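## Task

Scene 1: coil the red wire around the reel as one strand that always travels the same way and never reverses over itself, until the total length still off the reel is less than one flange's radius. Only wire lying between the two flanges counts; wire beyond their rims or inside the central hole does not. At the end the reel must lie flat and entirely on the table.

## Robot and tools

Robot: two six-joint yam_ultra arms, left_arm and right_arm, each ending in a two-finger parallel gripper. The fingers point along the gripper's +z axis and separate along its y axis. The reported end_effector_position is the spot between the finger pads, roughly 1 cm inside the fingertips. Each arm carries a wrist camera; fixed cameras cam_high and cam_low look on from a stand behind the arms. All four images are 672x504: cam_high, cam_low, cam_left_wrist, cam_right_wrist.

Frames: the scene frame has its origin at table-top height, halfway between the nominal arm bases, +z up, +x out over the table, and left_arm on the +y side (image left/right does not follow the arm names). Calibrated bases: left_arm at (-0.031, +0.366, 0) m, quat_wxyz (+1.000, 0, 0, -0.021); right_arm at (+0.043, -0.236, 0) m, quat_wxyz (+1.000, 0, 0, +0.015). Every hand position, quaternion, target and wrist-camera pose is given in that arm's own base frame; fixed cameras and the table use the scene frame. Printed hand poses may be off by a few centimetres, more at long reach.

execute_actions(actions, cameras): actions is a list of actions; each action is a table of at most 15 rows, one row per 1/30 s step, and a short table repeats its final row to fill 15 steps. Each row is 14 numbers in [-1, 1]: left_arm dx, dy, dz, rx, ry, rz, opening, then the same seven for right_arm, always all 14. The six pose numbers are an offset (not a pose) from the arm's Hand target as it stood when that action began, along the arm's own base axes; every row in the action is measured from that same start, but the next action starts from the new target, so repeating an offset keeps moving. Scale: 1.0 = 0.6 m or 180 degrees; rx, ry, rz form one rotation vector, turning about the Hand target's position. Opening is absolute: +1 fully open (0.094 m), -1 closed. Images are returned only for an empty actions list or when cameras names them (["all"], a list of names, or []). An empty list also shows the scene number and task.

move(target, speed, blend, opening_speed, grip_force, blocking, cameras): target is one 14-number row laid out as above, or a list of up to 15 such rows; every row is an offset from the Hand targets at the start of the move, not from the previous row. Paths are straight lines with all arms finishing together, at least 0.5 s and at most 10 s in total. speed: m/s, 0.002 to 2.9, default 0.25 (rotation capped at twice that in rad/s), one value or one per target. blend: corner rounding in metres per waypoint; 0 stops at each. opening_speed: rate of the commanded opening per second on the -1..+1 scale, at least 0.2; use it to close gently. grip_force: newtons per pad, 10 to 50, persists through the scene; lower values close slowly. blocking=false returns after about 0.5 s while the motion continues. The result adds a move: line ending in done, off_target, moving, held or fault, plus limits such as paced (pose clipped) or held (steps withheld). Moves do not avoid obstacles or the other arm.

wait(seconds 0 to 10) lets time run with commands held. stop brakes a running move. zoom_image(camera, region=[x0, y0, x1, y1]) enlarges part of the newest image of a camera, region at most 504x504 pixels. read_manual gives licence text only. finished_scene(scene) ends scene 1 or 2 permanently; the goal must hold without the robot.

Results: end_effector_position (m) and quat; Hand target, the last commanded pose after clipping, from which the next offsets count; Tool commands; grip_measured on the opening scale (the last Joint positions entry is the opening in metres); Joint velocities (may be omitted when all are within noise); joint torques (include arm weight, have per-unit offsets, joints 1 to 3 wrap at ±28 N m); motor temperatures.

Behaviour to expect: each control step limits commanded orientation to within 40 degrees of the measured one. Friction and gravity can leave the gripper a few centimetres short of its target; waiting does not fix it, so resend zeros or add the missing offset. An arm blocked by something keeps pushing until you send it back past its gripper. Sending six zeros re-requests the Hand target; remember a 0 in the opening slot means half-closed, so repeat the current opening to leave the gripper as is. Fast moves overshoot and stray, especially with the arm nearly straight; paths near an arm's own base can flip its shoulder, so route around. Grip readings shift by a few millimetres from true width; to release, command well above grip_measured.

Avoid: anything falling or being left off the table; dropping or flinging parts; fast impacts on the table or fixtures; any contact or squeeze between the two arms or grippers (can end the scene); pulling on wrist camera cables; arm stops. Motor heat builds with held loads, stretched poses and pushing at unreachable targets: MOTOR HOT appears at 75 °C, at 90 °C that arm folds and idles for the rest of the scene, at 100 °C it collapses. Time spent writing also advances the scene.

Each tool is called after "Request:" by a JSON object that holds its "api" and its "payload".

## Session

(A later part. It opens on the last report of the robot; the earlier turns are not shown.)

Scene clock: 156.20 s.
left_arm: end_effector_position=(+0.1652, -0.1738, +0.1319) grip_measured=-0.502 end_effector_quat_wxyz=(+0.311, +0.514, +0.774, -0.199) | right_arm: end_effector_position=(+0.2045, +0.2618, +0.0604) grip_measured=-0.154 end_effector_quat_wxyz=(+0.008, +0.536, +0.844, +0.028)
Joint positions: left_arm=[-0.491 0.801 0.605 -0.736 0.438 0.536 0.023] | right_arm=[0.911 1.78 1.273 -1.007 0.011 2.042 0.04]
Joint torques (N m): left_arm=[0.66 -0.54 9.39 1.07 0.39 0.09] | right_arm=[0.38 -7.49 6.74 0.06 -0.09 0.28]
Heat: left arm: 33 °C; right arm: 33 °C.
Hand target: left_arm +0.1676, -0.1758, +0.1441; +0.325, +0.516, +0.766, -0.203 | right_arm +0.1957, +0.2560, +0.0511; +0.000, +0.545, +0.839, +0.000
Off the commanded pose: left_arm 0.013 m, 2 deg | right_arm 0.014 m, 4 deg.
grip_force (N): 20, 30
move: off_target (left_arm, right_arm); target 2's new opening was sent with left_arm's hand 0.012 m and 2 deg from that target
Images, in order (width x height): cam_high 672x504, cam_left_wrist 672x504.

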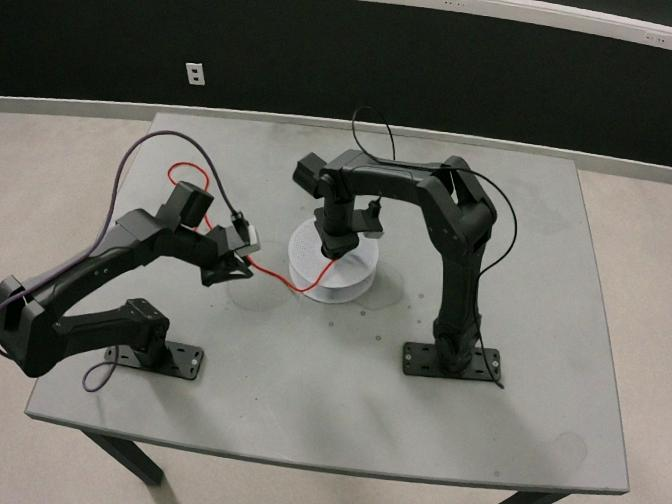

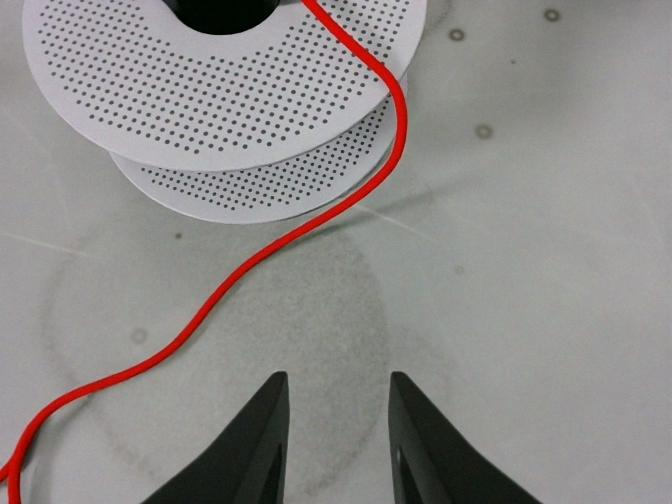

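Request:
{"api": "move", "payload": {"target": [[0.1673,0.04,0,0.1863,0.174,0.1996,-0.3,0,0,0,0,0,0,-0.1],[0.1673,0.04,-0.033,0.0288,0.2995,0.6309,-0.3,0,0,0,0,0,0,-0.1]], "speed": 0.3, "cameras": ["cam_left_wrist","cam_high"]}}

Scene clock: 164.97 s.
left_arm: end_effector_position=(+0.2489, -0.1628, +0.1382) grip_measured=-0.302 end_effector_quat_wxyz=(+0.091, +0.342, +0.933, -0.060) | right_arm: end_effector_position=(+0.2045, +0.2618, +0.0604) grip_measured=-0.154 end_effector_quat_wxyz=(+0.008, +0.536, +0.844, +0.028)
Joint positions: left_arm=[-0.531 1.476 1.242 -1.135 0.085 0.163 0.033] | right_arm=[0.911 1.78 1.273 -1.007 0.011 2.042 0.04]
Joint torques (N m): left_arm=[0.01 -5.15 5.71 0.46 0.07 0.03] | right_arm=[0.31 -7.56 6.74 0.07 -0.11 0.3]
Heat: left arm: 34 °C; right arm: 33 °C.
Hand target: left_arm +0.2468, -0.1619, +0.1397; +0.093, +0.343, +0.933, -0.061 (not the last commanded pose) | right_arm +0.1957, +0.2560, +0.0511; +0.000, +0.545, +0.839, +0.000
Off the commanded pose: left_arm 0.026 m, 94 deg | right_arm 0.014 m, 4 deg.
grip_force (N): 20, 30
move: held (left_arm; a check stopped the path), off_target (right_arm); path passed 0 of 2 targets; limits=held
pose unreachable (left arm): on one or more control steps of this call, first in action 0 (counted from 0), this arm could not follow its commanded pose, so it was not sent that pose on those steps. It may still have moved: this result reports where it is.
cause: moving toward the commanded pose would bring a part of the arm too close to another arm (this arm's wrist camera and the right arm's wrist (the part past joint 4), at the place that arm is still heading or pushing toward).
Images, in order (width x height): cam_high 672x504, cam_left_wrist 672x504.

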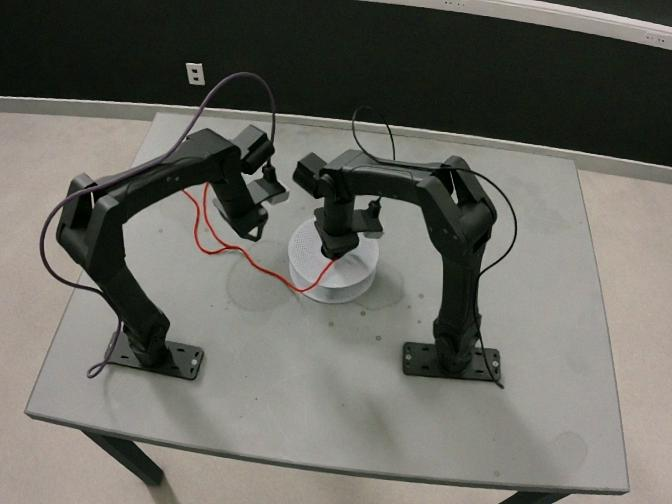

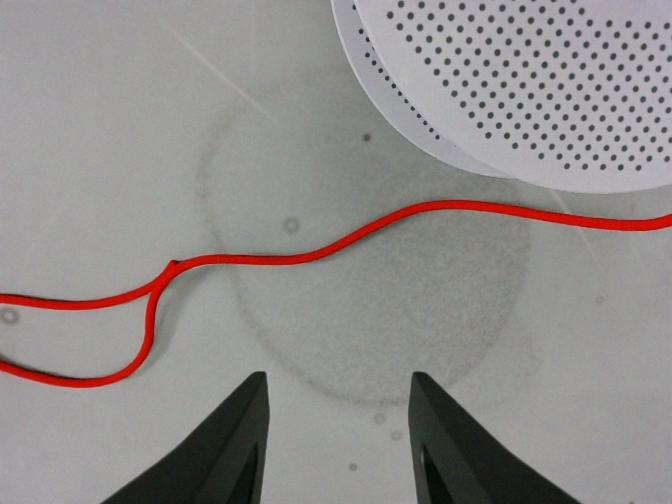

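Request:
{"api": "move", "payload": {"target": [[-0.05,0.117,0.05,0,0,0,-0.3,0,0,0,0,0,0,-0.1],[-0.05,0.117,0.05,0.0094,0.0788,0.5157,-0.3,0,0,0,0,0,0,-0.1],[0.035,0.017,-0.033,0.0094,0.0788,0.5157,-0.3,0,0,0,0,0,0,-0.1]], "speed": 0.3, "cameras": ["cam_left_wrist","cam_high"]}}

Scene clock: 172.03 s.
left_arm: end_effector_position=(+0.2591, -0.1476, +0.1130) grip_measured=-0.302 end_effector_quat_wxyz=(-0.015, -0.443, +0.897, +0.013) | right_arm: end_effector_position=(+0.2045, +0.2618, +0.0604) grip_measured=-0.154 end_effector_quat_wxyz=(+0.008, +0.536, +0.844, +0.028)
Joint positions: left_arm=[-0.515 1.708 1.402 -1.302 0.011 -1.432 0.033] | right_arm=[0.911 1.78 1.273 -1.007 0.011 2.042 0.04]
Joint torques (N m): left_arm=[-0.29 -6.04 8.21 0.17 -0.12 -0.08] | right_arm=[0.29 -7.58 6.69 0.04 -0.11 0.28]
Heat: left arm: 34 °C; right arm: 33 °C.
Hand target: left_arm +0.2679, -0.1518, +0.1199; +0.000, -0.445, +0.896, -0.001 | right_arm +0.1957, +0.2560, +0.0511; +0.000, +0.545, +0.839, +0.000
Off the commanded pose: left_arm 0.012 m, 2 deg | right_arm 0.014 m, 4 deg.
grip_force (N): 20, 30
move: off_target (left_arm, right_arm)
Images, in order (width x height): cam_high 672x504, cam_left_wrist 672x504.

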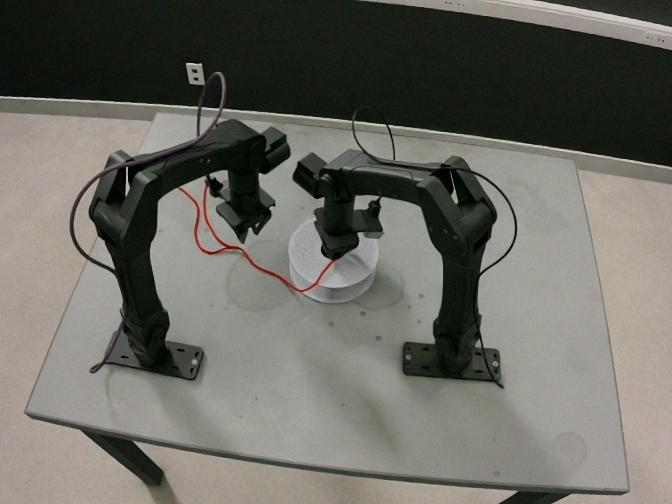

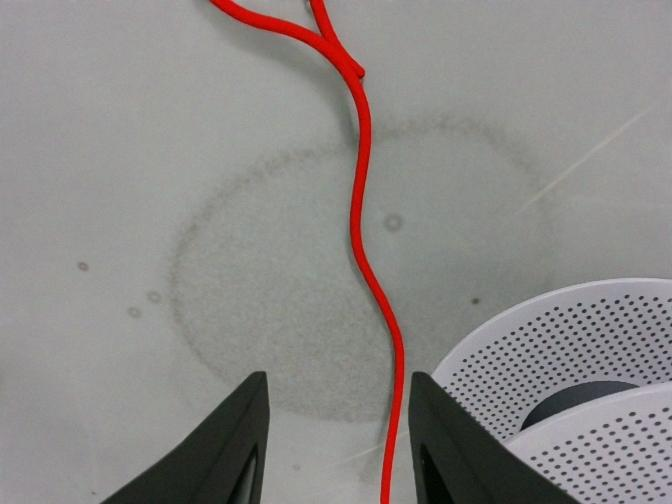

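Request:
{"api": "move", "payload": {"target": [0.0298,0.0227,-0.125,0,0,0,-0.4,0,0,0,0,0,0,-0.1], "speed": 0.12, "cameras": ["cam_left_wrist"]}}

Scene clock: 175.67 s.
left_arm: end_effector_position=(+0.2829, -0.1412, +0.0474) grip_measured=-0.398 end_effector_quat_wxyz=(-0.005, -0.445, +0.896, -0.003) | right_arm: end_effector_position=(+0.2045, +0.2618, +0.0604) grip_measured=-0.154 end_effector_quat_wxyz=(+0.008, +0.536, +0.844, +0.028)
Joint positions: left_arm=[-0.46 1.789 1.233 -1.017 0.011 -1.382 0.028] | right_arm=[0.911 1.78 1.273 -1.007 0.011 2.042 0.04]
Joint torques (N m): left_arm=[0.57 -5.98 5.12 0.25 -0.12 0.06] | right_arm=[0.38 -7.64 6.75 0.04 -0.11 0.26]
Motor temperatures (°C): left_arm=[28 31 34 28 23 25 24] | right_arm=[24 32 29 32 23 25 25]
Heat: left arm: 34 °C; right arm: 32 °C.
Hand target: left_arm +0.2857, -0.1381, +0.0448; +0.000, -0.445, +0.896, +0.000 | right_arm +0.1957, +0.2560, +0.0511; +0.000, +0.545, +0.839, +0.000
Off the commanded pose: left_arm 0.005 m, 1 deg | right_arm 0.014 m, 4 deg.
grip_force (N): 20, 30
move: off_target (right_arm)
Images, in order (width x height): cam_left_wrist 672x504.

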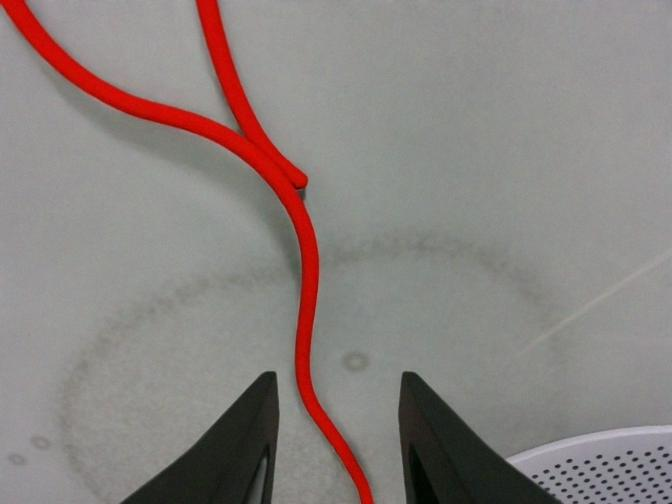

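Request:
{"api": "move", "payload": {"target": [[-0.0138,0.0105,-0.015,0,0,0,-0.4,0,0,0,0,0,0,-0.1],[-0.0138,0.0105,-0.053,0,0,0,-0.4,0,0,0,0,0,0,-0.1]], "speed": 0.08, "cameras": ["cam_left_wrist"]}}

Scene clock: 179.07 s.
left_arm: end_effector_position=(+0.2754, -0.1356, +0.0168) grip_measured=-0.398 end_effector_quat_wxyz=(-0.004, -0.444, +0.896, -0.004) | right_arm: end_effector_position=(+0.2045, +0.2618, +0.0604) grip_measured=-0.154 end_effector_quat_wxyz=(+0.008, +0.536, +0.844, +0.028)
Joint positions: left_arm=[-0.454 1.796 1.111 -0.883 0.011 -1.375 0.028] | right_arm=[0.911 1.78 1.273 -1.007 0.011 2.042 0.04]
Joint torques (N m): left_arm=[0.69 -5.61 4.75 0.25 -0.12 0.07] | right_arm=[0.35 -7.65 6.78 0.05 -0.14 0.28]
Heat: left arm: 34 °C; right arm: 32 °C.
Hand target: left_arm +0.2774, -0.1318, +0.0130; +0.000, -0.445, +0.896, +0.000 | right_arm +0.1957, +0.2560, +0.0511; +0.000, +0.545, +0.839, +0.000
Off the commanded pose: left_arm 0.006 m, 1 deg | right_arm 0.014 m, 4 deg.
grip_force (N): 20, 30
move: off_target (right_arm)
Images, in order (width x height): cam_left_wrist 672x504.

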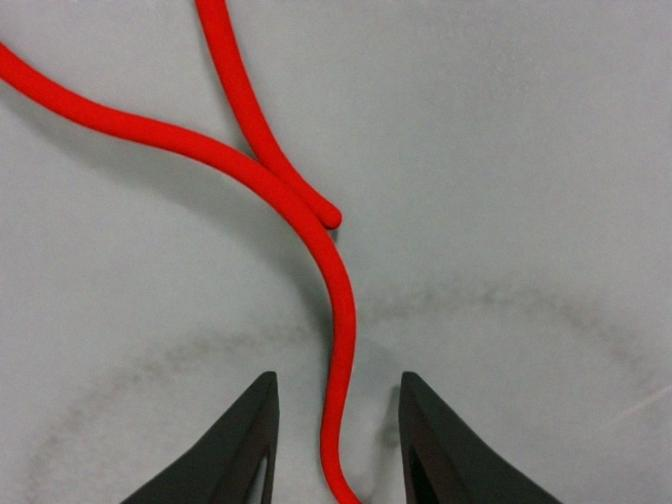

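Request:
{"api": "move", "payload": {"target": [[0,0,-0.007,0,0,0,-0.4,0,0,0,0,0,0,-0.1],[0,0,-0.007,0,0,0,-0.97,0,0,0,0,0,0,-0.1]], "speed": 0.04, "opening_speed": 0.5, "cameras": ["cam_left_wrist"]}}

Scene clock: 182.87 s.
left_arm: end_effector_position=(+0.2764, -0.1361, +0.0134) grip_measured=-0.923 end_effector_quat_wxyz=(-0.002, -0.444, +0.896, -0.006) | right_arm: end_effector_position=(+0.2045, +0.2618, +0.0604) grip_measured=-0.154 end_effector_quat_wxyz=(+0.008, +0.536, +0.844, +0.028)
Joint positions: left_arm=[-0.454 1.801 1.103 -0.865 0.011 -1.375 0.004] | right_arm=[0.911 1.78 1.273 -1.007 0.011 2.042 0.04]
Joint torques (N m): left_arm=[0.68 -5.5 4.67 0.25 -0.12 0.06] | right_arm=[0.29 -7.61 6.82 0.06 -0.12 0.29]
Heat: left arm: 33 °C; right arm: 32 °C.
Hand target: left_arm +0.2775, -0.1319, +0.0089; +0.000, -0.445, +0.896, -0.001 | right_arm +0.1957, +0.2560, +0.0511; +0.000, +0.545, +0.839, +0.000
Off the commanded pose: left_arm 0.006 m, 1 deg | right_arm 0.014 m, 4 deg.
grip_force (N): 20, 30
move: off_target (right_arm)
Images, in order (width x height): cam_left_wrist 672x504.

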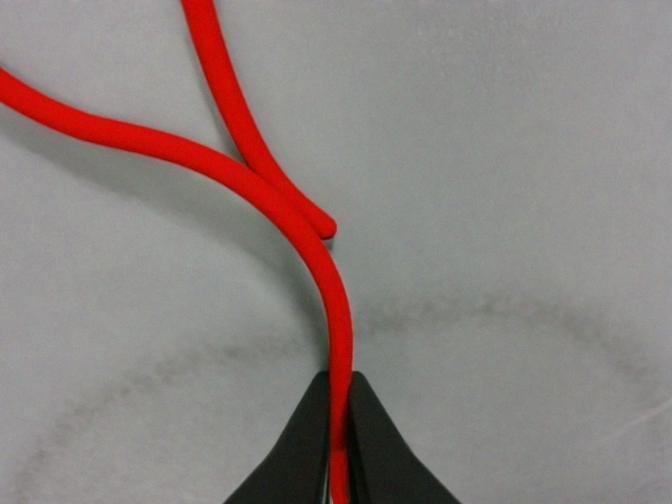

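Request:
{"api": "move", "payload": {"target": [[0.03,-0.04,0.03,0,0,0,-0.97,0,0,0,0,0,0,-0.1],[0.09,-0.08,0.03,0,0,0,-0.97,0,0,0,0,0,0,-0.1]], "speed": 0.08, "blend": [0.02,0], "cameras": ["cam_left_wrist","cam_high","cam_low"]}}

Request:
{"api": "zoom_image", "payload": {"camera": "cam_high", "region": [210, 190, 410, 330]}}

Request:
{"api": "zoom_image", "payload": {"camera": "cam_low", "region": [360, 220, 500, 320]}}

Scene clock: 186.20 s.
left_arm: end_effector_position=(+0.3290, -0.1770, +0.0246) grip_measured=-0.925 end_effector_quat_wxyz=(-0.003, -0.445, +0.896, -0.004) | right_arm: end_effector_position=(+0.2045, +0.2618, +0.0604) grip_measured=-0.154 end_effector_quat_wxyz=(+0.008, +0.536, +0.844, +0.028)
Joint positions: left_arm=[-0.491 2.019 1.449 -0.998 0.01 -1.413 0.004] | right_arm=[0.911 1.78 1.273 -1.007 0.011 2.042 0.04]
Joint torques (N m): left_arm=[-0.68 -7.24 8.05 0 -0.11 -0.08] | right_arm=[0.39 -7.64 6.74 0.07 -0.11 0.27]
Heat: left arm: 33 °C; right arm: 32 °C.
Hand target: left_arm +0.3314, -0.1799, +0.0269; +0.000, -0.445, +0.896, -0.001 | right_arm +0.1957, +0.2560, +0.0511; +0.000, +0.545, +0.839, +0.000
Off the commanded pose: left_arm 0.004 m, 1 deg | right_arm 0.014 m, 4 deg.
grip_force (N): 20, 30
move: off_target (right_arm); blend cut to 0.0175 m at target 1
Images, in order (width x height): cam_high 672x504, cam_low 672x504, cam_left_wrist 672x504.

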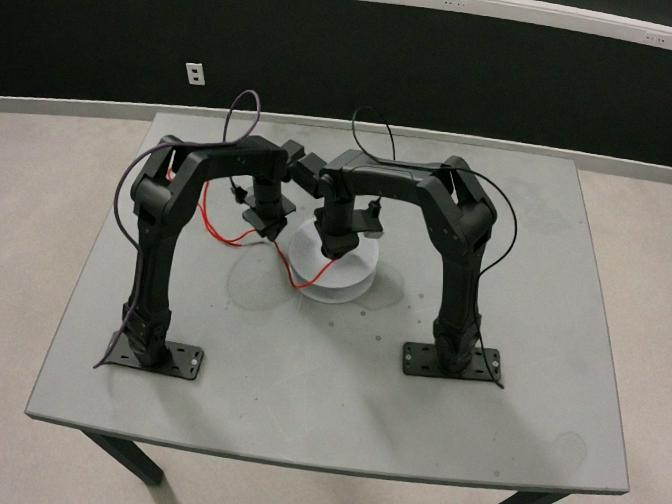

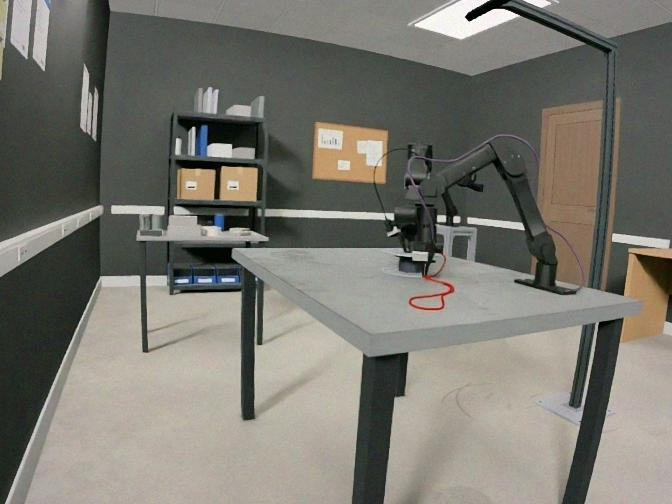

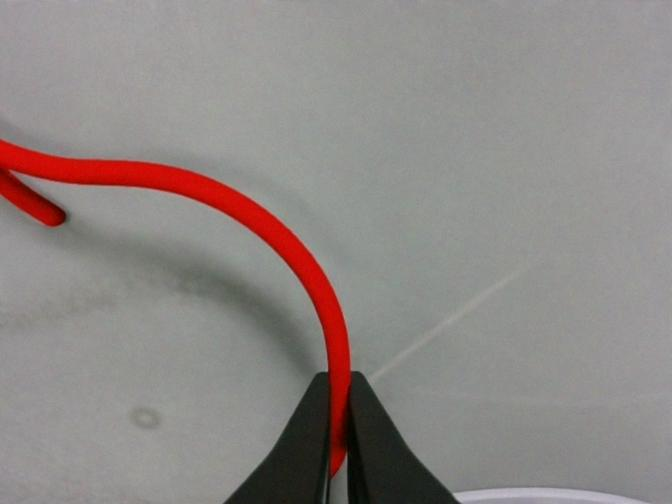

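Scaled by 2.520 from the camera's 672x504 image, which has a finer 960x720 frame.

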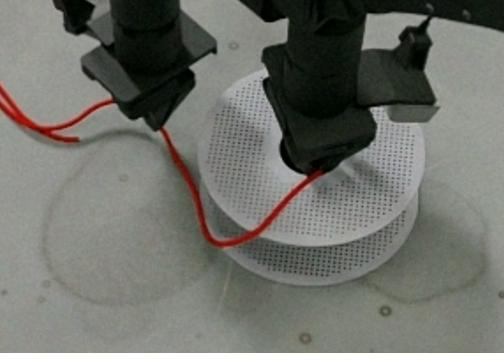

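Scaled by 3.600 from the camera's 672x504 image, which has a finer 960x720 frame.

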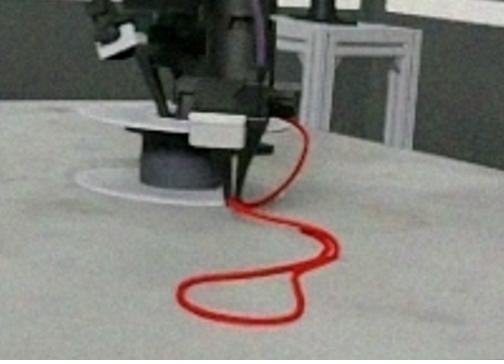

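Request:
{"api": "move", "payload": {"target": [[0.042,-0.045,0.0,0,0,0,-0.97,0,0,0,0,0,0,-0.1]], "speed": 0.06, "cameras": ["cam_left_wrist","cam_high","cam_low"]}}

Request:
{"api": "zoom_image", "payload": {"camera": "cam_high", "region": [210, 190, 410, 330]}}

Request:
{"api": "zoom_image", "payload": {"camera": "cam_low", "region": [360, 220, 500, 320]}}

Scene clock: 188.70 s.
left_arm: end_effector_position=(+0.3506, -0.1989, +0.0247) grip_measured=-0.925 end_effector_quat_wxyz=(-0.001, -0.443, +0.896, -0.008) | right_arm: end_effector_position=(+0.2045, +0.2618, +0.0604) grip_measured=-0.154 end_effector_quat_wxyz=(+0.008, +0.536, +0.844, +0.028)
Joint positions: left_arm=[-0.514 2.119 1.603 -1.043 0.01 -1.432 0.004] | right_arm=[0.911 1.78 1.273 -1.007 0.011 2.042 0.04]
Joint torques (N m): left_arm=[0.21 -8.84 5.48 0.03 0 0] | right_arm=[0.39 -7.58 6.82 0.03 -0.13 0.28]
Heat: left arm: 33 °C; right arm: 32 °C.
Hand target: left_arm +0.3494, -0.1981, +0.0247; -0.002, -0.443, +0.896, -0.006 (not the last commanded pose) | right_arm +0.1957, +0.2560, +0.0511; +0.000, +0.545, +0.839, +0.000
Off the commanded pose: left_arm 0.010 m, 1 deg | right_arm 0.014 m, 4 deg.
grip_force (N): 20, 30
move: held (left_arm; a check stopped the path), off_target (right_arm); limits=held
pose unreachable (left arm): on one or more control steps of this call, first in action 0 (counted from 0), this arm could not follow its commanded pose, so it was not sent that pose on those steps. It may still have moved: this result reports where it is.
cause: moving toward the commanded pose would bring a part of the arm too close to another arm (this arm's wrist (the part past joint 4) and the right arm's wrist (the part past joint 4), along the way the arms are being sent, or toward where that arm still pushes).
Images, in order (width x height): cam_high 672x504, cam_low 672x504, cam_left_wrist 672x504.

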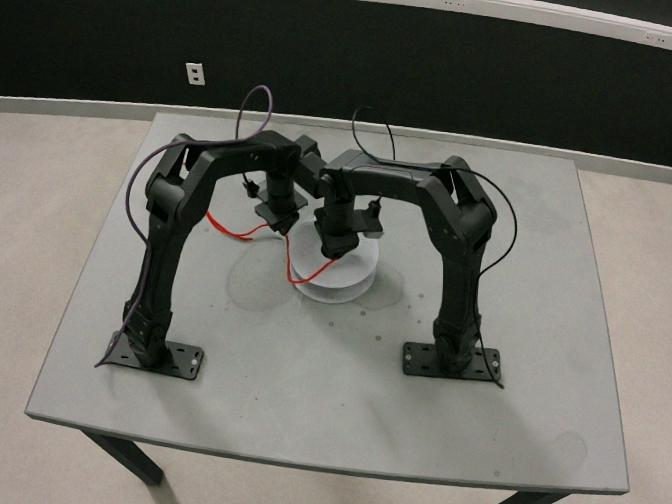

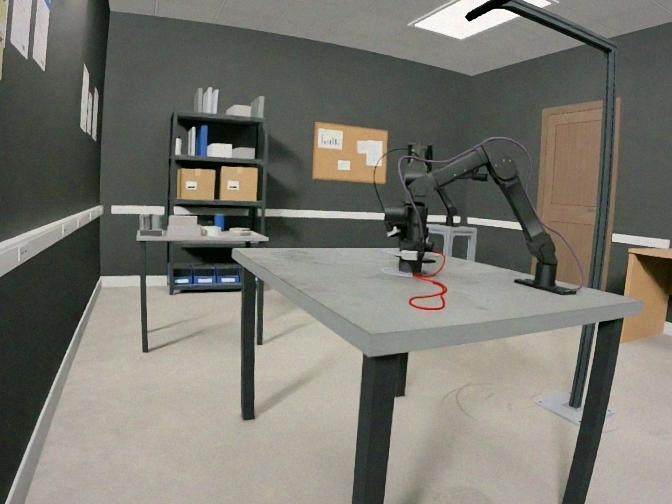

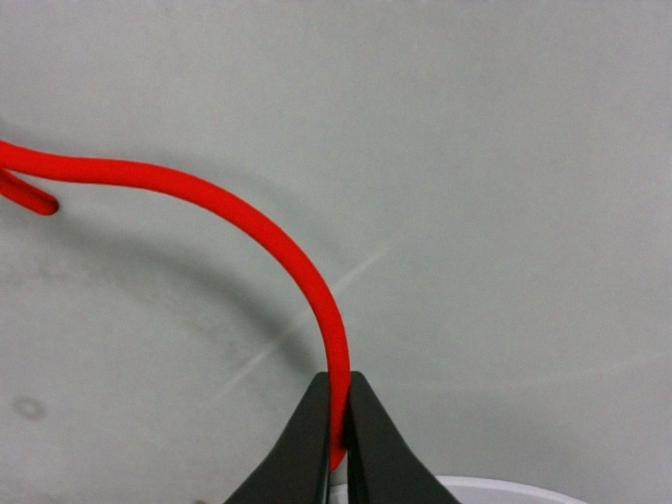

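Scaled by 2.520 from the camera's 672x504 image, which has a finer 960x720 frame.

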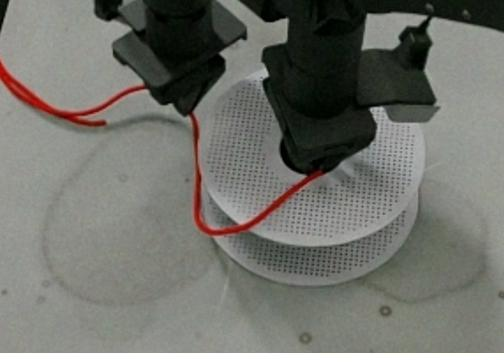

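Scaled by 3.600 from the camera's 672x504 image, which has a finer 960x720 frame.

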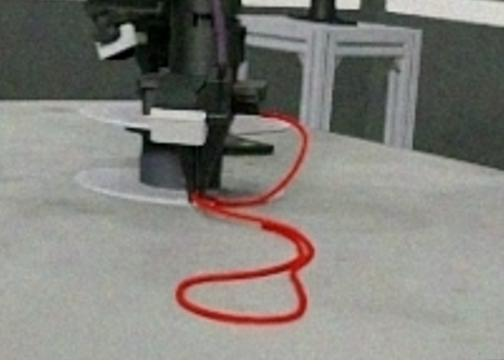

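Request:
{"api": "move", "payload": {"target": [0,0,0,0,0,0,-0.97,0,0,0,0,0,0.12,-0.1], "speed": 0.12, "cameras": ["cam_left_wrist","cam_high","cam_low"]}}

Request:
{"api": "zoom_image", "payload": {"camera": "cam_high", "region": [210, 190, 410, 330]}}

Request:
{"api": "zoom_image", "payload": {"camera": "cam_low", "region": [360, 220, 500, 320]}}

Scene clock: 193.43 s.
left_arm: end_effector_position=(+0.3505, -0.1991, +0.0247) grip_measured=-0.925 end_effector_quat_wxyz=(-0.001, -0.443, +0.896, -0.008) | right_arm: end_effector_position=(+0.2036, +0.2628, +0.0604) grip_measured=-0.153 end_effector_quat_wxyz=(+0.009, +0.391, +0.920, +0.028)
Joint positions: left_arm=[-0.514 2.119 1.603 -1.043 0.011 -1.432 0.004] | right_arm=[0.911 1.78 1.273 -1.007 0.003 1.714 0.04]
Joint torques (N m): left_arm=[0.05 -8.94 5.42 0.1 -0.01 0.01] | right_arm=[0.32 -7.65 6.72 0.05 -0.06 -0.26]
Heat: left arm: 33 °C; right arm: 32 °C.
Hand target: left_arm +0.3495, -0.1981, +0.0247; -0.002, -0.443, +0.896, -0.006 | right_arm +0.1957, +0.2560, +0.0511; +0.000, +0.378, +0.926, +0.000
Off the commanded pose: left_arm 0.001 m, 0 deg | right_arm 0.014 m, 4 deg.
grip_force (N): 20, 30
move: off_target (right_arm)
Images, in order (width x height): cam_high 672x504, cam_low 672x504, cam_left_wrist 672x504.

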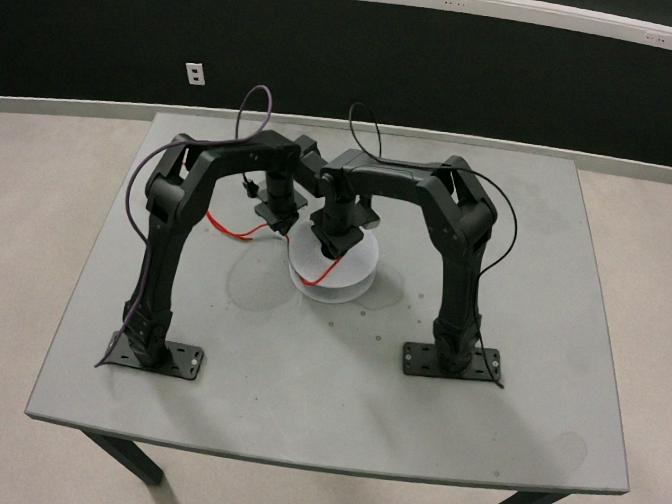

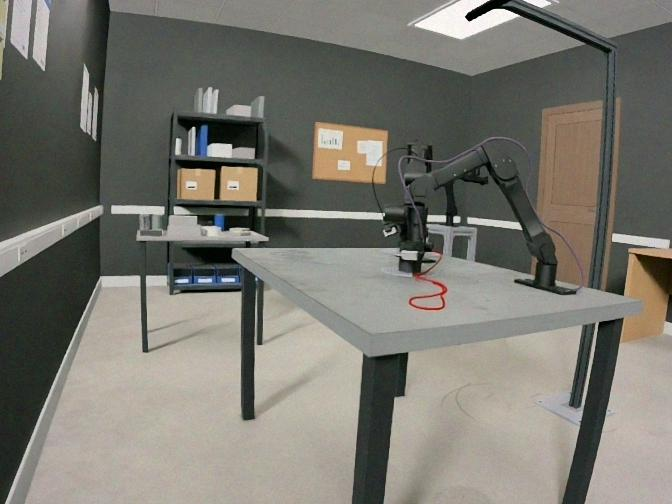

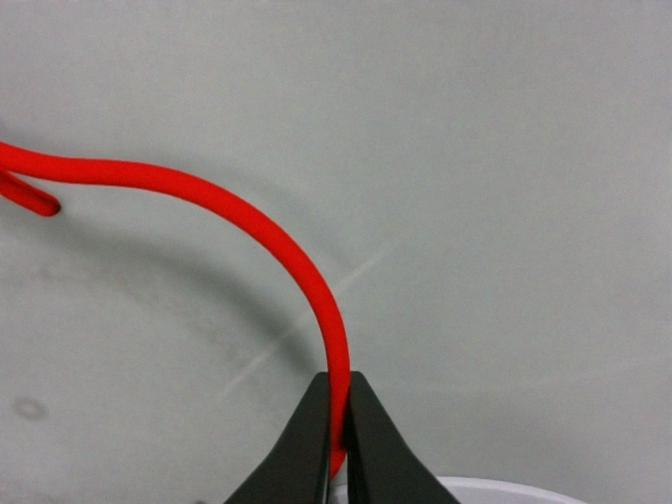

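Scaled by 2.520 from the camera's 672x504 image, which has a finer 960x720 frame.

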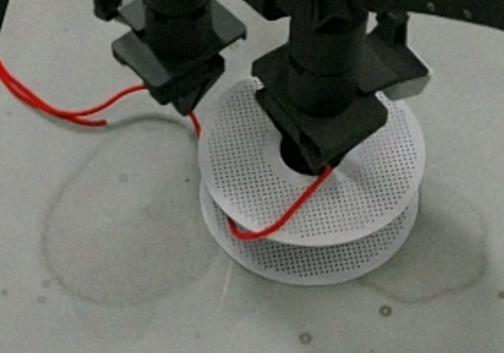

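Scaled by 3.600 from the camera's 672x504 image, which has a finer 960x720 frame.

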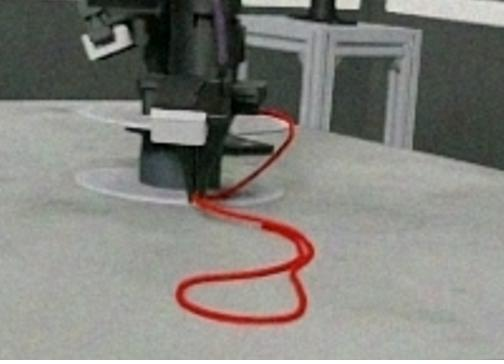

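Request:
{"api": "move", "payload": {"target": [[0,0,-0.012,0,0,0,-0.97,0,0,0,0,0,0.1,-0.1],[0,0,-0.012,0,0,0,-0.84,0,0,0,0,0,0.1,-0.1]], "speed": 0.12, "opening_speed": 0.3, "cameras": ["cam_left_wrist","cam_high","cam_low"]}}

Request:
{"api": "zoom_image", "payload": {"camera": "cam_high", "region": [210, 190, 410, 330]}}

Request:
{"api": "zoom_image", "payload": {"camera": "cam_low", "region": [360, 220, 500, 320]}}

Scene clock: 197.43 s.
left_arm: end_effector_position=(+0.3461, -0.1999, +0.0214) grip_measured=-0.842 end_effector_quat_wxyz=(-0.011, -0.443, +0.896, -0.009) | right_arm: end_effector_position=(+0.2026, +0.2642, +0.0606) grip_measured=-0.151 end_effector_quat_wxyz=(+0.009, +0.243, +0.970, +0.029)
Joint positions: left_arm=[-0.514 2.119 1.589 -1.039 0.028 -1.432 0.007] | right_arm=[0.911 1.78 1.274 -1.005 -0.006 1.402 0.04]
Joint torques (N m): left_arm=[0.05 -8.35 5.07 0.33 -0.18 0] | right_arm=[0.28 -7.64 6.74 0.03 0.01 -0.28]
Heat: left arm: 33 °C; right arm: 32 °C.
Hand target: left_arm +0.3494, -0.1981, +0.0175; -0.002, -0.443, +0.896, -0.006 | right_arm +0.1956, +0.2560, +0.0511; +0.000, +0.228, +0.974, +0.000
Off the commanded pose: left_arm 0.005 m, 1 deg | right_arm 0.014 m, 4 deg.
grip_force (N): 20, 30
move: off_target (right_arm)
Images, in order (width x height): cam_high 672x504, cam_low 672x504, cam_left_wrist 672x504.

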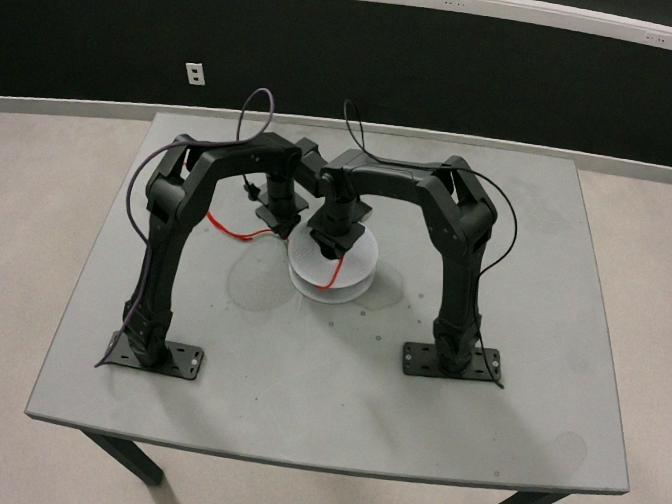

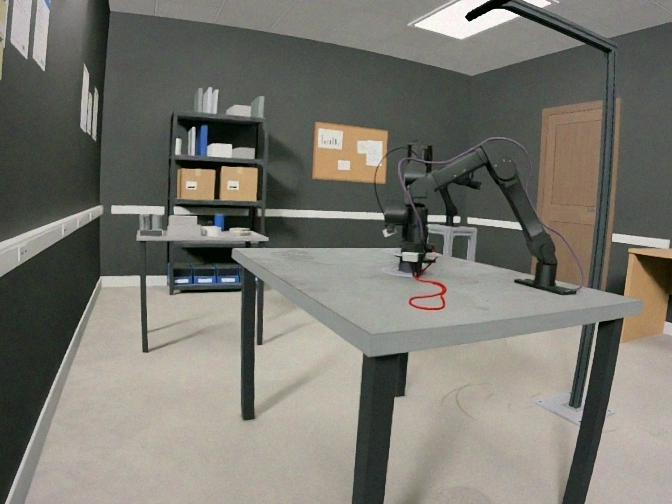

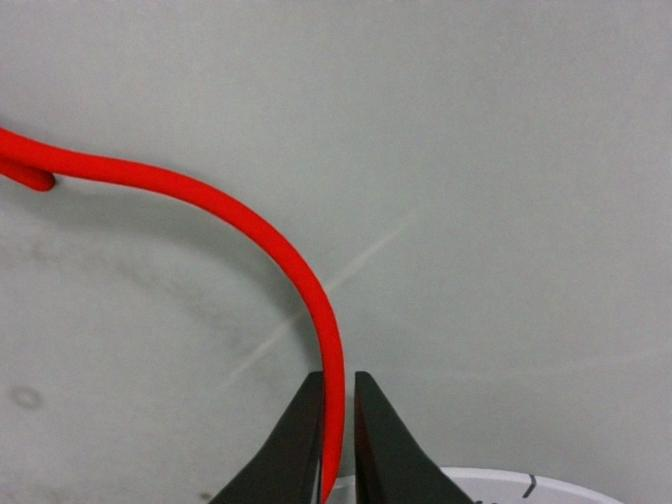

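Scaled by 2.520 from the camera's 672x504 image, which has a finer 960x720 frame.

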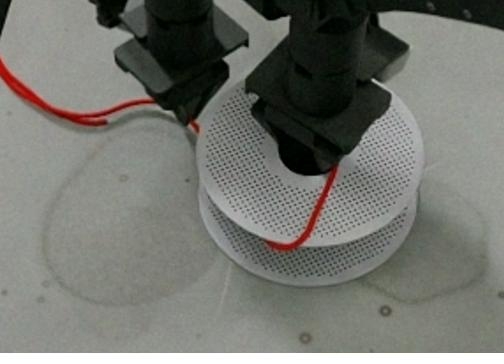

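Scaled by 3.600 from the camera's 672x504 image, which has a finer 960x720 frame.

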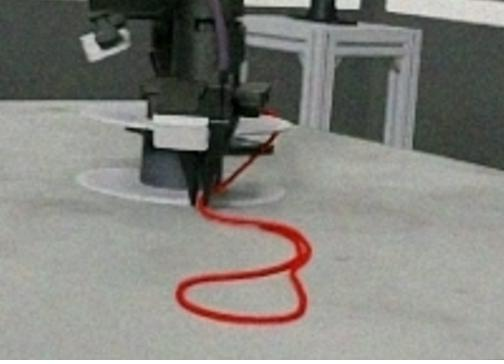

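Request:
{"api": "move", "payload": {"target": [[-0.08,0.16,-0.007,0,0,0,-0.84,0,0,0,0,0,0,-0.1]], "speed": 0.08, "cameras": ["cam_left_wrist","cam_high","cam_low"]}}

Request:
{"api": "zoom_image", "payload": {"camera": "cam_high", "region": [210, 190, 410, 330]}}

Scene clock: 201.10 s.
left_arm: end_effector_position=(+0.3016, -0.1112, +0.0130) grip_measured=-0.841 end_effector_quat_wxyz=(-0.013, -0.441, +0.897, -0.014) | right_arm: end_effector_position=(+0.2026, +0.2642, +0.0606) grip_measured=-0.151 end_effector_quat_wxyz=(+0.009, +0.243, +0.970, +0.029)
Joint positions: left_arm=[-0.335 1.853 1.168 -0.884 0.038 -1.25 0.007] | right_arm=[0.911 1.78 1.274 -1.005 -0.006 1.401 0.04]
Joint torques (N m): left_arm=[0.99 -7.71 3.73 0.2 -0.3 0.09] | right_arm=[0.31 -7.65 6.67 0.06 0.02 -0.28]
Heat: left arm: 33 °C; right arm: 32 °C.
Hand target: left_arm +0.3014, -0.1021, +0.0134; -0.002, -0.443, +0.897, -0.006 | right_arm +0.1956, +0.2560, +0.0511; +0.000, +0.229, +0.974, +0.000
Off the commanded pose: left_arm 0.009 m, 2 deg | right_arm 0.014 m, 4 deg.
grip_force (N): 20, 30
move: off_target (right_arm)
Images, in order (width x height): cam_high 672x504, cam_low 672x504, cam_left_wrist 672x504.

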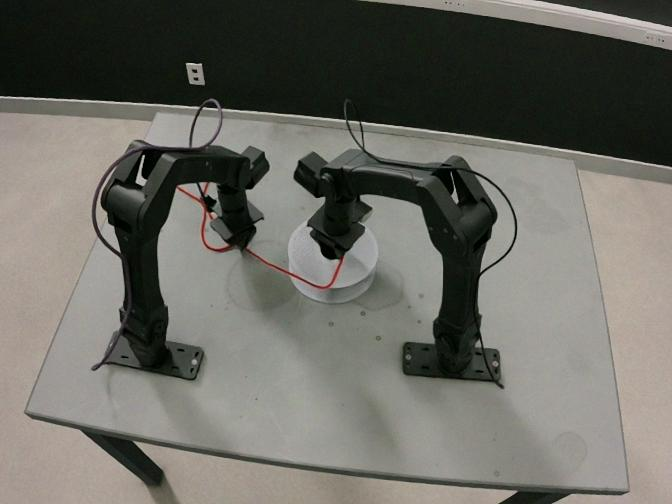

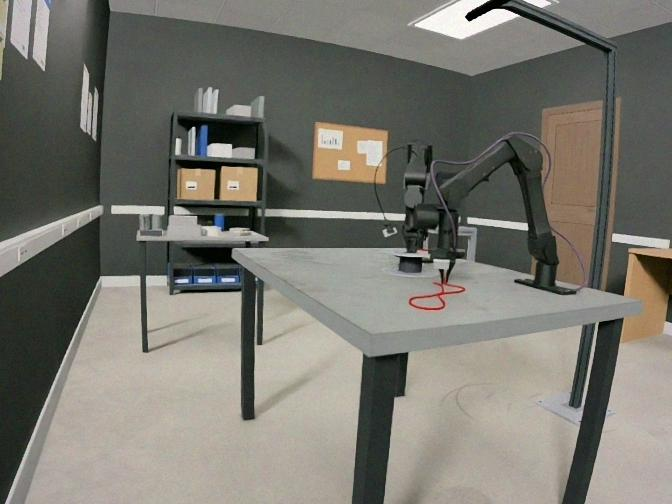

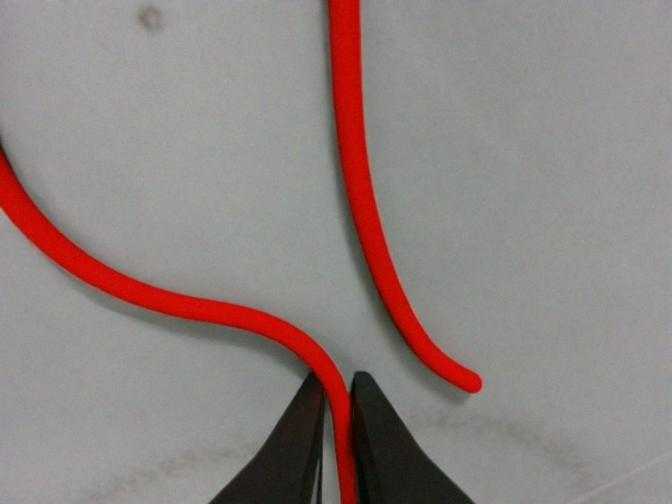

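Scaled by 2.520 from the camera's 672x504 image, which has a finer 960x720 frame.

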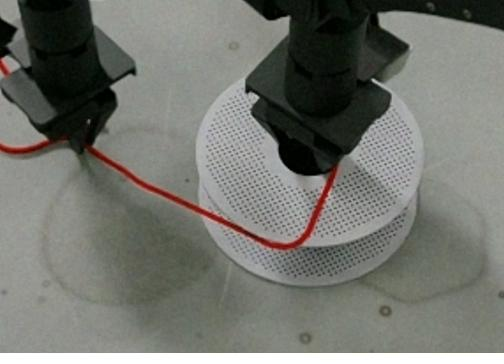

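Request:
{"api": "zoom_image", "payload": {"camera": "cam_high", "region": [280, 240, 350, 310]}}

Request:
{"api": "zoom_image", "payload": {"camera": "cam_low", "region": [380, 230, 480, 310]}}

Scaled by 7.200 from the camera's 672x504 image, which has a finer 960x720 frame.

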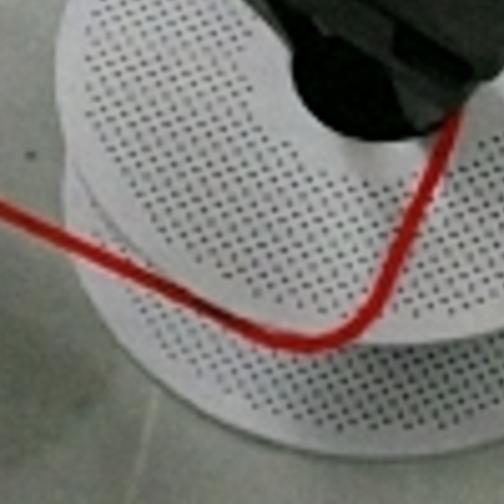

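Scaled by 5.040 from the camera's 672x504 image, which has a finer 960x720 frame.

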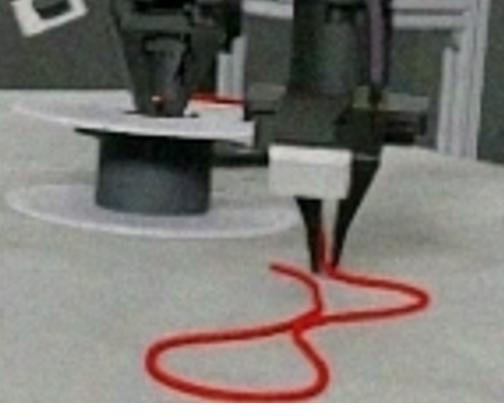

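Request:
{"api": "move", "payload": {"target": [[0.12,-0.03,0.0,0,0,0,-0.84,0,0,0,0,0,0,-0.1]], "speed": 0.08, "cameras": ["cam_left_wrist","cam_high"]}}

Request:
{"api": "zoom_image", "payload": {"camera": "cam_high", "region": [220, 190, 390, 310]}}

Scene clock: 204.70 s.
left_arm: end_effector_position=(+0.3637, -0.1282, +0.0148) grip_measured=-0.841 end_effector_quat_wxyz=(-0.013, -0.439, +0.898, -0.013) | right_arm: end_effector_position=(+0.2026, +0.2642, +0.0606) grip_measured=-0.151 end_effector_quat_wxyz=(+0.009, +0.243, +0.970, +0.029)
Joint positions: left_arm=[-0.324 2.078 1.497 -0.991 0.038 -1.234 0.007] | right_arm=[0.911 1.78 1.274 -1.005 -0.006 1.401 0.04]
Joint torques (N m): left_arm=[1.35 -7.13 7.75 0.13 -0.29 0.07] | right_arm=[0.29 -7.64 6.65 0.04 0.04 -0.29]
Heat: left arm: 33 °C; right arm: 32 °C.
Hand target: left_arm +0.3735, -0.1201, +0.0134; -0.002, -0.443, +0.897, -0.006 | right_arm +0.1956, +0.2560, +0.0511; +0.000, +0.229, +0.974, +0.000
Off the commanded pose: left_arm 0.013 m, 2 deg | right_arm 0.014 m, 4 deg.
grip_force (N): 20, 30
move: off_target (left_arm, right_arm)
Images, in order (width x height): cam_high 672x504, cam_left_wrist 672x504.

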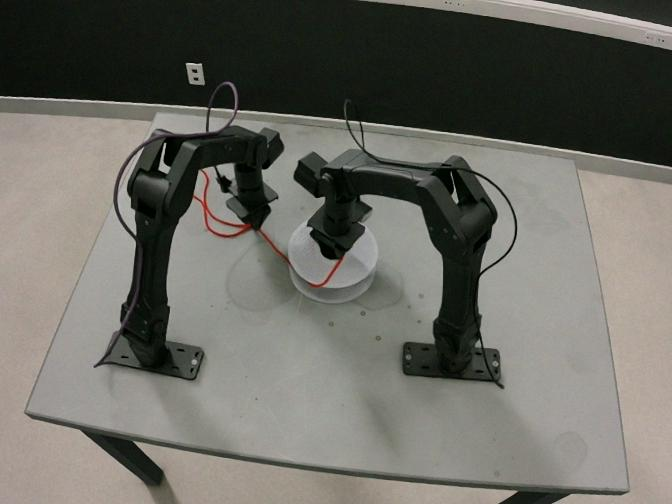

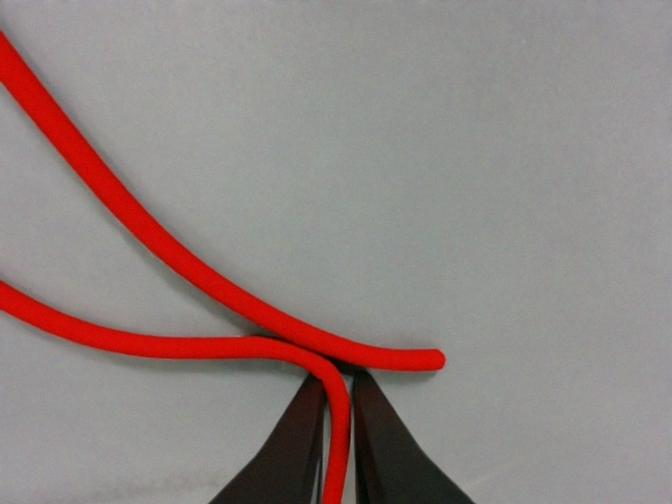

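Scaled by 2.965 from the camera's 672x504 image, which has a finer 960x720 frame.

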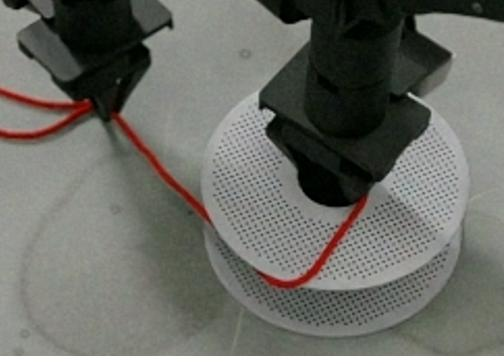

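Request:
{"api": "move", "payload": {"target": [0,0,0,0,0,0,-0.82,0,0,0,0,0,0.2,-0.1], "speed": 0.15, "cameras": ["cam_left_wrist","cam_high","cam_low"]}}

Request:
{"api": "zoom_image", "payload": {"camera": "cam_high", "region": [220, 190, 390, 310]}}

Request:
{"api": "zoom_image", "payload": {"camera": "cam_low", "region": [380, 230, 480, 310]}}

Scene clock: 208.83 s.
left_arm: end_effector_position=(+0.3611, -0.1288, +0.0149) grip_measured=-0.822 end_effector_quat_wxyz=(-0.020, -0.440, +0.898, -0.013) | right_arm: end_effector_position=(+0.2031, +0.2679, +0.0609) grip_measured=-0.148 end_effector_quat_wxyz=(+0.018, -0.067, +0.997, +0.033)
Joint positions: left_arm=[-0.323 2.078 1.497 -1 0.047 -1.234 0.008] | right_arm=[0.911 1.78 1.274 -0.993 -0.016 0.777 0.04]
Joint torques (N m): left_arm=[1.28 -7.16 7.76 0.21 -0.4 0.07] | right_arm=[0.27 -7.77 6.69 -0.07 0.13 -0.35]
Heat: left arm: 33 °C; right arm: 32 °C.
Hand target: left_arm +0.3736, -0.1201, +0.0134; -0.002, -0.443, +0.896, -0.006 | right_arm +0.1956, +0.2559, +0.0510; +0.000, -0.084, +0.997, +0.000
Off the commanded pose: left_arm 0.015 m, 2 deg | right_arm 0.017 m, 5 deg.
grip_force (N): 20, 30
move: off_target (left_arm, right_arm)
Images, in order (width x height): cam_high 672x504, cam_low 672x504, cam_left_wrist 672x504.

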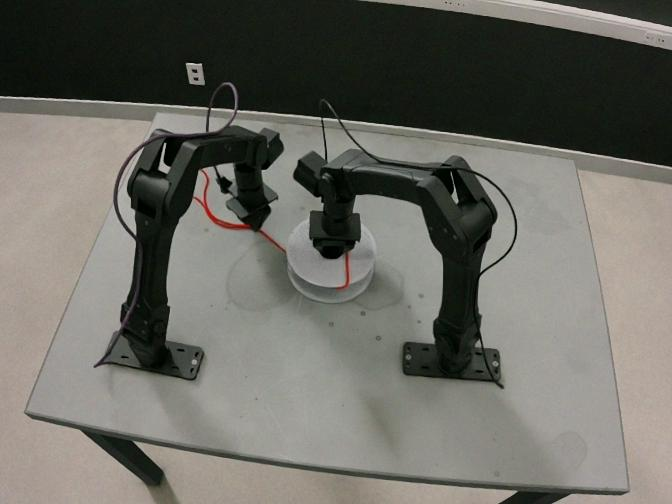

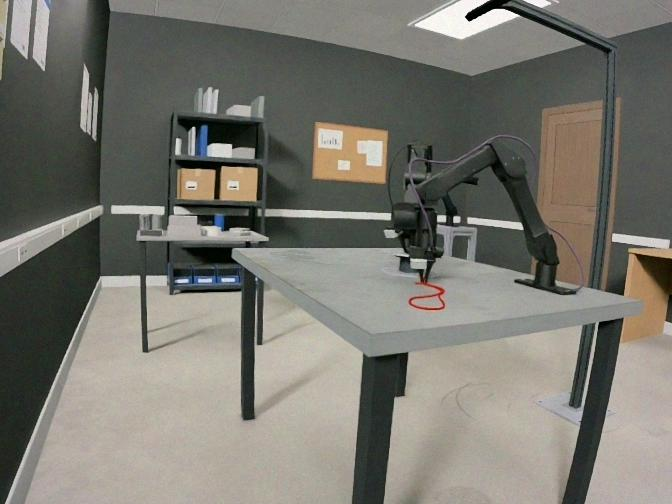

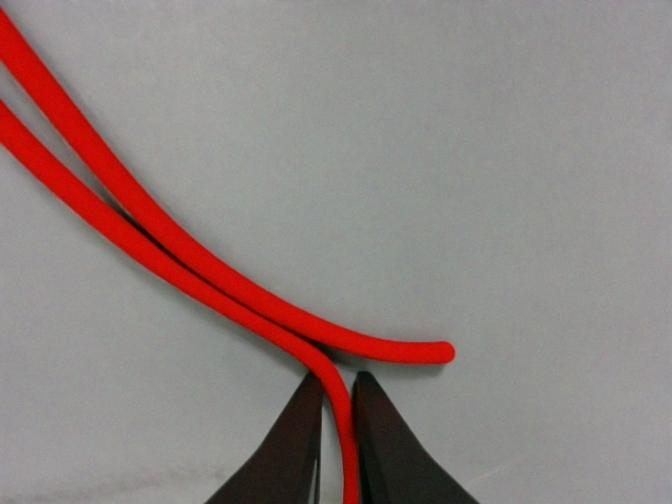

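Scaled by 2.965 from the camera's 672x504 image, which has a finer 960x720 frame.

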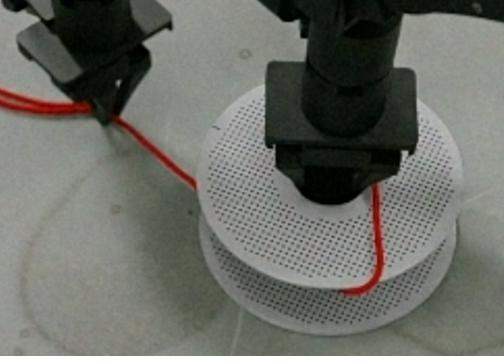

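Scaled by 5.040 from the camera's 672x504 image, which has a finer 960x720 frame.

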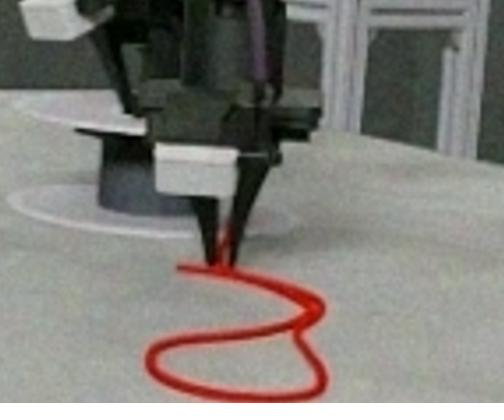

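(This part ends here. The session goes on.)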